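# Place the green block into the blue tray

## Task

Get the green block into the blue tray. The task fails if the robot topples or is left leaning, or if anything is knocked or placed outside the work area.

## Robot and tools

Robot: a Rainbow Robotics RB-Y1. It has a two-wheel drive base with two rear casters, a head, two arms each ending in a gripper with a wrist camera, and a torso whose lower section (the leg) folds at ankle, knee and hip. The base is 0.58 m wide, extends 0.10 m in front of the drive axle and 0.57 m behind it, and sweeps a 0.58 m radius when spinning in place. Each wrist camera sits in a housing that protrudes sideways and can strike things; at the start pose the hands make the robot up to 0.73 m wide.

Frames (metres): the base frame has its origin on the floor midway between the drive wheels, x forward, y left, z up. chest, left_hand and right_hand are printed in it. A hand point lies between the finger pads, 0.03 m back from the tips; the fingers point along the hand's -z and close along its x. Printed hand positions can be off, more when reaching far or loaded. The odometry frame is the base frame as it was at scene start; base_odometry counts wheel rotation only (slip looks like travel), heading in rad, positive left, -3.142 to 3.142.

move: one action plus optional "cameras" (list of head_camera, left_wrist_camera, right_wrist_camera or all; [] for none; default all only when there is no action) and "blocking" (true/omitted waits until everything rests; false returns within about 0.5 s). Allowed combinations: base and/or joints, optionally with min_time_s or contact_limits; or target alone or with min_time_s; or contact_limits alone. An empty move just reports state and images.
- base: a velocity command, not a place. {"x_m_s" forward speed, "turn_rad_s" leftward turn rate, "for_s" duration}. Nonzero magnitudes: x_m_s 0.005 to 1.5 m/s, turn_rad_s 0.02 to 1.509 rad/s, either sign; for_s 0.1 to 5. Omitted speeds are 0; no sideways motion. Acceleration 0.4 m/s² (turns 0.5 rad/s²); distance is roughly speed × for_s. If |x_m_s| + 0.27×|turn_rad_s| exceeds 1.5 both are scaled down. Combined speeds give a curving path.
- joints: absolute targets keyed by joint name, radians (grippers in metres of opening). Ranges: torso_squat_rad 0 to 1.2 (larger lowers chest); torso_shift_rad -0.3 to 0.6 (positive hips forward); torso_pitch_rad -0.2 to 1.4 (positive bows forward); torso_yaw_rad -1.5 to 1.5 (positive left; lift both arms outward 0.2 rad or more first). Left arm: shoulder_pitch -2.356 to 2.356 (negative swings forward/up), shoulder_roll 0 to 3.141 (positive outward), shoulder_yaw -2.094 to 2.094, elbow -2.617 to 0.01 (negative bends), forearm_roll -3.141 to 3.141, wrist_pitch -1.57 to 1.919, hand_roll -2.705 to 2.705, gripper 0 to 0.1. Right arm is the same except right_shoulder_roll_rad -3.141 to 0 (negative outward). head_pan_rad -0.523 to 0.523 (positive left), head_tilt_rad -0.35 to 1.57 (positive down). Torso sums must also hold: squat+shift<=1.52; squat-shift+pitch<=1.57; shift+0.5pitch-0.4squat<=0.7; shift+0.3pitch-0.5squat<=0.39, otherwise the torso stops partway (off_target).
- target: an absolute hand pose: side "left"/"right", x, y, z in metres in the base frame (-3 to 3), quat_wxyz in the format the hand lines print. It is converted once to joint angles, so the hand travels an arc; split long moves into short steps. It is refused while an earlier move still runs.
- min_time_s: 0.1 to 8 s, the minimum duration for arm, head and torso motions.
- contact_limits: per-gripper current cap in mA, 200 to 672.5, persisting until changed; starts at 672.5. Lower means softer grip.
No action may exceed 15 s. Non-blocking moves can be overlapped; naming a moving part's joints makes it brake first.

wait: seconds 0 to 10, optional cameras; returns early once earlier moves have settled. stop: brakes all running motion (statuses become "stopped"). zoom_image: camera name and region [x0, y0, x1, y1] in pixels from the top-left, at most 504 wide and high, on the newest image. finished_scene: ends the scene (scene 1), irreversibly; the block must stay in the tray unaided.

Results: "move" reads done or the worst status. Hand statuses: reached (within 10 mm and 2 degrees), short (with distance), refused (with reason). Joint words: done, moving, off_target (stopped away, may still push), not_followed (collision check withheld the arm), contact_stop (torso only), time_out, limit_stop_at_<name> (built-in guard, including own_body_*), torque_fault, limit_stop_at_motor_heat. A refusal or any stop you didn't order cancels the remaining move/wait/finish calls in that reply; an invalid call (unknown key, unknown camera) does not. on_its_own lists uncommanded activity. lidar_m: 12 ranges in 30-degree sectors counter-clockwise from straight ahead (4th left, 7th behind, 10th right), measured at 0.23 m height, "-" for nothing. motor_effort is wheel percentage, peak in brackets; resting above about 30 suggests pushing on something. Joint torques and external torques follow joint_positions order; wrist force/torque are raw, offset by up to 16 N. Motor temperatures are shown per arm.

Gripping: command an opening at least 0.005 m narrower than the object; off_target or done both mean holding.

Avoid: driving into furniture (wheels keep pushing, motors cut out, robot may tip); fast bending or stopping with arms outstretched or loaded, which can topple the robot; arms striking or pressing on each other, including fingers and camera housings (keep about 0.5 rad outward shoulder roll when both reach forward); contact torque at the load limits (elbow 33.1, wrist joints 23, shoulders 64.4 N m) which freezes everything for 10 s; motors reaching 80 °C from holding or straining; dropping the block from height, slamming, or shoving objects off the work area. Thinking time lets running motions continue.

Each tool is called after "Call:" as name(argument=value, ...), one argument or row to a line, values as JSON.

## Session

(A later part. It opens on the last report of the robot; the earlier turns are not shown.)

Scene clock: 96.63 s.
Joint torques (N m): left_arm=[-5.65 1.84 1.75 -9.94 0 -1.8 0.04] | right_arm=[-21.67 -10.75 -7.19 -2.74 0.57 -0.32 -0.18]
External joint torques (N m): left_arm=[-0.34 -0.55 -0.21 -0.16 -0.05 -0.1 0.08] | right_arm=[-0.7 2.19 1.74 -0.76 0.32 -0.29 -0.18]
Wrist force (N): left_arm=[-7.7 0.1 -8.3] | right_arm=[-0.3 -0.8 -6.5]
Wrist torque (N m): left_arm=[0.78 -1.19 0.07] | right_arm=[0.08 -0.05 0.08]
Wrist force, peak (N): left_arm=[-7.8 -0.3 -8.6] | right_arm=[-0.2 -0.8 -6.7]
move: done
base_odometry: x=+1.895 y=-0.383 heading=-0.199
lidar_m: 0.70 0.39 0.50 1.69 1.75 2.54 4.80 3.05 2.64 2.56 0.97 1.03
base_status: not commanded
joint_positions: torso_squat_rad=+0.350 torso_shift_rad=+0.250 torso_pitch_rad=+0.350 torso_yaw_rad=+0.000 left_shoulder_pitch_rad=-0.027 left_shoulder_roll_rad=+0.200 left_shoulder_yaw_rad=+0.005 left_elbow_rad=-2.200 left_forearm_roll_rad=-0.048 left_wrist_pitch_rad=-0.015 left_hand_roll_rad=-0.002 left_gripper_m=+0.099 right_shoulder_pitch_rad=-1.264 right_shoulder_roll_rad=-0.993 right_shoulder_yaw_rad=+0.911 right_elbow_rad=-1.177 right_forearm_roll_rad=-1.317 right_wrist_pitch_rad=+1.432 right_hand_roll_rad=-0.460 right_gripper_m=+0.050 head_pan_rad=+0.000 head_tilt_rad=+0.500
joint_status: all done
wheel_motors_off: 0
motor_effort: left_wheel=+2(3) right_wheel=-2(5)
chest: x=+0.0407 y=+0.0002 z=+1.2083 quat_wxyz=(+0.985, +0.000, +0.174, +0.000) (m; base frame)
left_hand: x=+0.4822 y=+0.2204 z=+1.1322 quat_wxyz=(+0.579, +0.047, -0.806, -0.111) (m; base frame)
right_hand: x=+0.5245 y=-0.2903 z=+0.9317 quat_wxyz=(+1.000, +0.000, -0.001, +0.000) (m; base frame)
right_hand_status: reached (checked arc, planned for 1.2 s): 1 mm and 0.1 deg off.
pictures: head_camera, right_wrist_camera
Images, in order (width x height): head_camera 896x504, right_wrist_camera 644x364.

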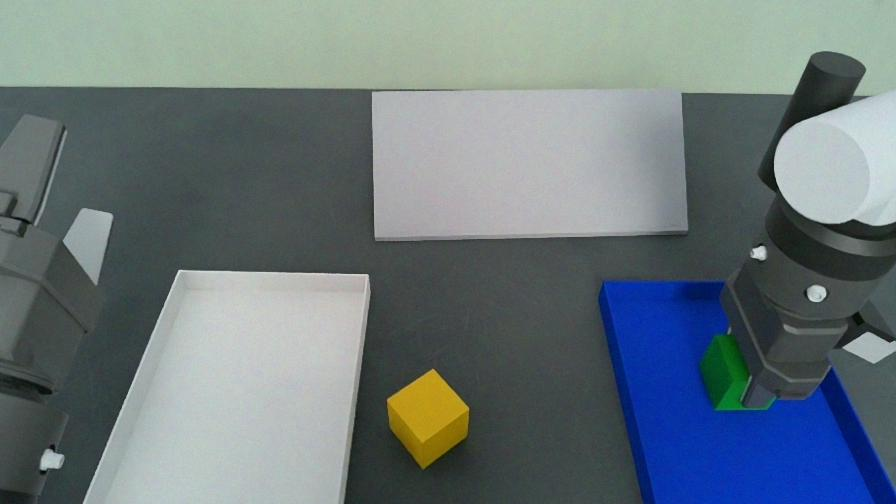

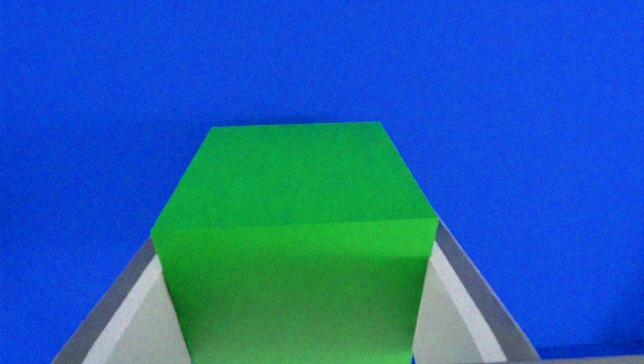

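Call:
move(
  target={"side":"right","x":0.525,"y":-0.29,"z":0.9255,"quat_wxyz":[1,0,0,0]},
  min_time_s=0.5,
)

Call:
move(
  joints={"right_gripper_m":0.09},
)

Call:
move(
  target={"side":"right","x":0.525,"y":-0.29,"z":1.03,"quat_wxyz":[1,0,0,0]},
  cameras=["head_camera","right_wrist_camera"],
)

Scene clock: 101.37 s.
Joint torques (N m): left_arm=[-5.73 1.64 1.98 -9.67 -0.04 -1.69 -0.01] | right_arm=[-21.12 -10.93 -7.06 -1.03 0.72 -0.32 0.18]
External joint torques (N m): left_arm=[-0.42 -0.74 0.02 0.11 -0.08 0.01 0.03] | right_arm=[-0.11 1.99 1.76 0.97 0.47 -0.29 0.18]
Wrist force (N): left_arm=[-7.6 0.2 -8.0] | right_arm=[-0.3 -1.1 -6.3]
Wrist torque (N m): left_arm=[0.76 -1.20 0.10] | right_arm=[0.11 -0.06 -0.08]
Wrist force, peak (N): left_arm=[-7.7 0.0 -8.4] | right_arm=[-0.5 -1.0 -6.5]
move: done
base_odometry: x=+1.895 y=-0.383 heading=-0.199
lidar_m: 0.68 0.39 0.50 1.70 1.74 2.54 4.81 3.05 2.64 2.55 0.97 1.04
base_status: not commanded
joint_positions: torso_squat_rad=+0.350 torso_shift_rad=+0.250 torso_pitch_rad=+0.350 torso_yaw_rad=+0.000 left_shoulder_pitch_rad=-0.027 left_shoulder_roll_rad=+0.200 left_shoulder_yaw_rad=+0.005 left_elbow_rad=-2.200 left_forearm_roll_rad=-0.048 left_wrist_pitch_rad=-0.015 left_hand_roll_rad=-0.002 left_gripper_m=+0.099 right_shoulder_pitch_rad=-1.260 right_shoulder_roll_rad=-0.982 right_shoulder_yaw_rad=+0.914 right_elbow_rad=-1.159 right_forearm_roll_rad=-1.313 right_wrist_pitch_rad=+1.421 right_hand_roll_rad=-0.452 right_gripper_m=+0.050 head_pan_rad=+0.000 head_tilt_rad=+0.500
joint_status: all done
wheel_motors_off: 0
motor_effort: left_wheel=+2(3) right_wheel=-3(5)
chest: x=+0.0407 y=+0.0002 z=+1.2083 quat_wxyz=(+0.985, +0.000, +0.174, +0.000) (m; base frame)
left_hand: x=+0.4822 y=+0.2204 z=+1.1322 quat_wxyz=(+0.579, +0.047, -0.806, -0.111) (m; base frame)
right_hand: x=+0.5251 y=-0.2901 z=+0.9259 quat_wxyz=(+1.000, +0.000, +0.000, +0.000) (m; base frame)
right_hand_status: reached (checked arc, planned for 0.5 s): 0 mm and 0.1 deg off.
pictures: none

Scene clock: 102.30 s.
Joint torques (N m): left_arm=[-5.13 2.1 1.95 -9.61 -0.09 -1.66 0.01] | right_arm=[-21.27 -10.71 -7.16 -1.22 0.66 -0.28 0.21]
External joint torques (N m): left_arm=[0.18 -0.28 -0.01 0.18 -0.14 0.04 0.05] | right_arm=[-0.26 2.21 1.66 0.78 0.41 -0.25 0.21]
Wrist force (N): left_arm=[-7.4 0.3 -7.7] | right_arm=[-0.2 -0.8 -5.5]
Wrist torque (N m): left_arm=[0.77 -1.21 0.08] | right_arm=[0.09 -0.03 -0.07]
Wrist force, peak (N): left_arm=[-7.7 -0.2 -8.7] | right_arm=[0.0 -0.8 -6.5]
move: done
base_odometry: x=+1.895 y=-0.383 heading=-0.199
lidar_m: 0.68 0.40 0.50 1.69 1.75 2.55 4.80 3.05 2.64 2.56 0.96 1.03
base_status: not commanded
joint_positions: torso_squat_rad=+0.350 torso_shift_rad=+0.250 torso_pitch_rad=+0.350 torso_yaw_rad=+0.000 left_shoulder_pitch_rad=-0.027 left_shoulder_roll_rad=+0.200 left_shoulder_yaw_rad=+0.005 left_elbow_rad=-2.200 left_forearm_roll_rad=-0.048 left_wrist_pitch_rad=-0.015 left_hand_roll_rad=-0.002 left_gripper_m=+0.099 right_shoulder_pitch_rad=-1.260 right_shoulder_roll_rad=-0.982 right_shoulder_yaw_rad=+0.914 right_elbow_rad=-1.159 right_forearm_roll_rad=-1.313 right_wrist_pitch_rad=+1.421 right_hand_roll_rad=-0.452 right_gripper_m=+0.090 head_pan_rad=+0.000 head_tilt_rad=+0.500
joint_status: all done
wheel_motors_off: 0
motor_effort: left_wheel=+3(3) right_wheel=-3(5)
chest: x=+0.0407 y=+0.0002 z=+1.2083 quat_wxyz=(+0.985, +0.000, +0.174, +0.000) (m; base frame)
left_hand: x=+0.4822 y=+0.2204 z=+1.1322 quat_wxyz=(+0.579, +0.047, -0.806, -0.111) (m; base frame)
right_hand: x=+0.5251 y=-0.2901 z=+0.9259 quat_wxyz=(+1.000, +0.000, +0.000, +0.000) (m; base frame)
pictures: none

Scene clock: 103.10 s.
Joint torques (N m): left_arm=[-5.69 1.56 2.01 -9.92 -0.15 -1.69 -0.21] | right_arm=[-20.79 -11.26 -8.29 -1.82 0.57 -0.37 0.14]
External joint torques (N m): left_arm=[-0.38 -0.82 0.06 -0.14 -0.2 0.01 -0.16] | right_arm=[0.18 1.19 1.32 -0.28 0.31 -0.35 0.14]
Wrist force (N): left_arm=[-7.7 0.2 -8.1] | right_arm=[-0.2 -0.4 -5.6]
Wrist torque (N m): left_arm=[0.75 -1.20 0.08] | right_arm=[0.04 -0.05 0.07]
Wrist force, peak (N): left_arm=[-7.9 0.2 -8.2] | right_arm=[-1.2 -0.6 -7.7]
move: done
base_odometry: x=+1.895 y=-0.383 heading=-0.199
lidar_m: 0.69 0.39 0.50 1.69 1.75 2.55 4.81 3.06 2.64 2.56 0.97 1.03
base_status: not commanded
joint_positions: torso_squat_rad=+0.350 torso_shift_rad=+0.250 torso_pitch_rad=+0.350 torso_yaw_rad=+0.000 left_shoulder_pitch_rad=-0.027 left_shoulder_roll_rad=+0.200 left_shoulder_yaw_rad=+0.005 left_elbow_rad=-2.200 left_forearm_roll_rad=-0.048 left_wrist_pitch_rad=-0.015 left_hand_roll_rad=-0.002 left_gripper_m=+0.099 right_shoulder_pitch_rad=-1.396 right_shoulder_roll_rad=-1.105 right_shoulder_yaw_rad=+0.848 right_elbow_rad=-1.288 right_forearm_roll_rad=-1.408 right_wrist_pitch_rad=+1.635 right_hand_roll_rad=-0.508 right_gripper_m=+0.090 head_pan_rad=+0.000 head_tilt_rad=+0.500
joint_status: all done
wheel_motors_off: 0
motor_effort: left_wheel=+2(3) right_wheel=-4(5)
chest: x=+0.0407 y=+0.0002 z=+1.2083 quat_wxyz=(+0.985, +0.000, +0.174, +0.000) (m; base frame)
left_hand: x=+0.4822 y=+0.2204 z=+1.1322 quat_wxyz=(+0.579, +0.047, -0.806, -0.111) (m; base frame)
right_hand: x=+0.5252 y=-0.2901 z=+1.0304 quat_wxyz=(+1.000, +0.000, +0.000, +0.000) (m; base frame)
right_hand_status: reached (checked arc, planned for 0.4 s): 0 mm and 0.0 deg off.
pictures: head_camera, right_wrist_camera
Images, in order (width x height): head_camera 896x504, right_wrist_camera 644x364.

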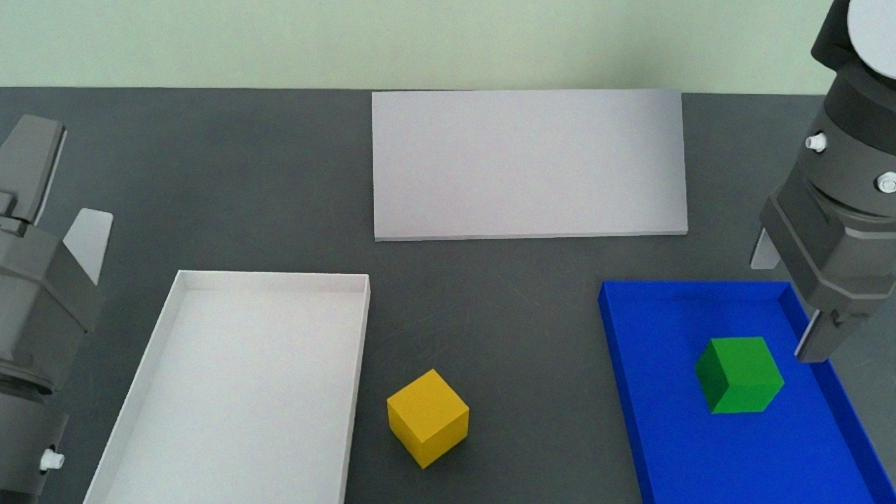

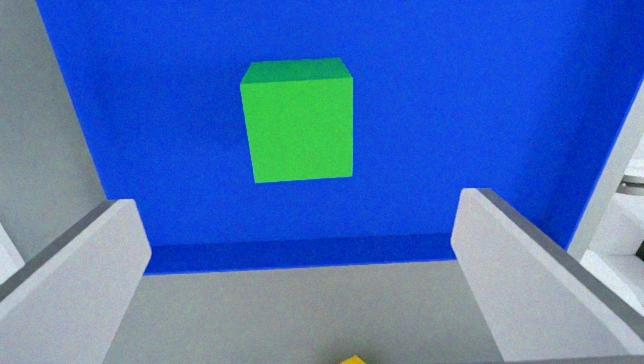

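Call:
finished_scene(
)

The scene is finished: the task was done.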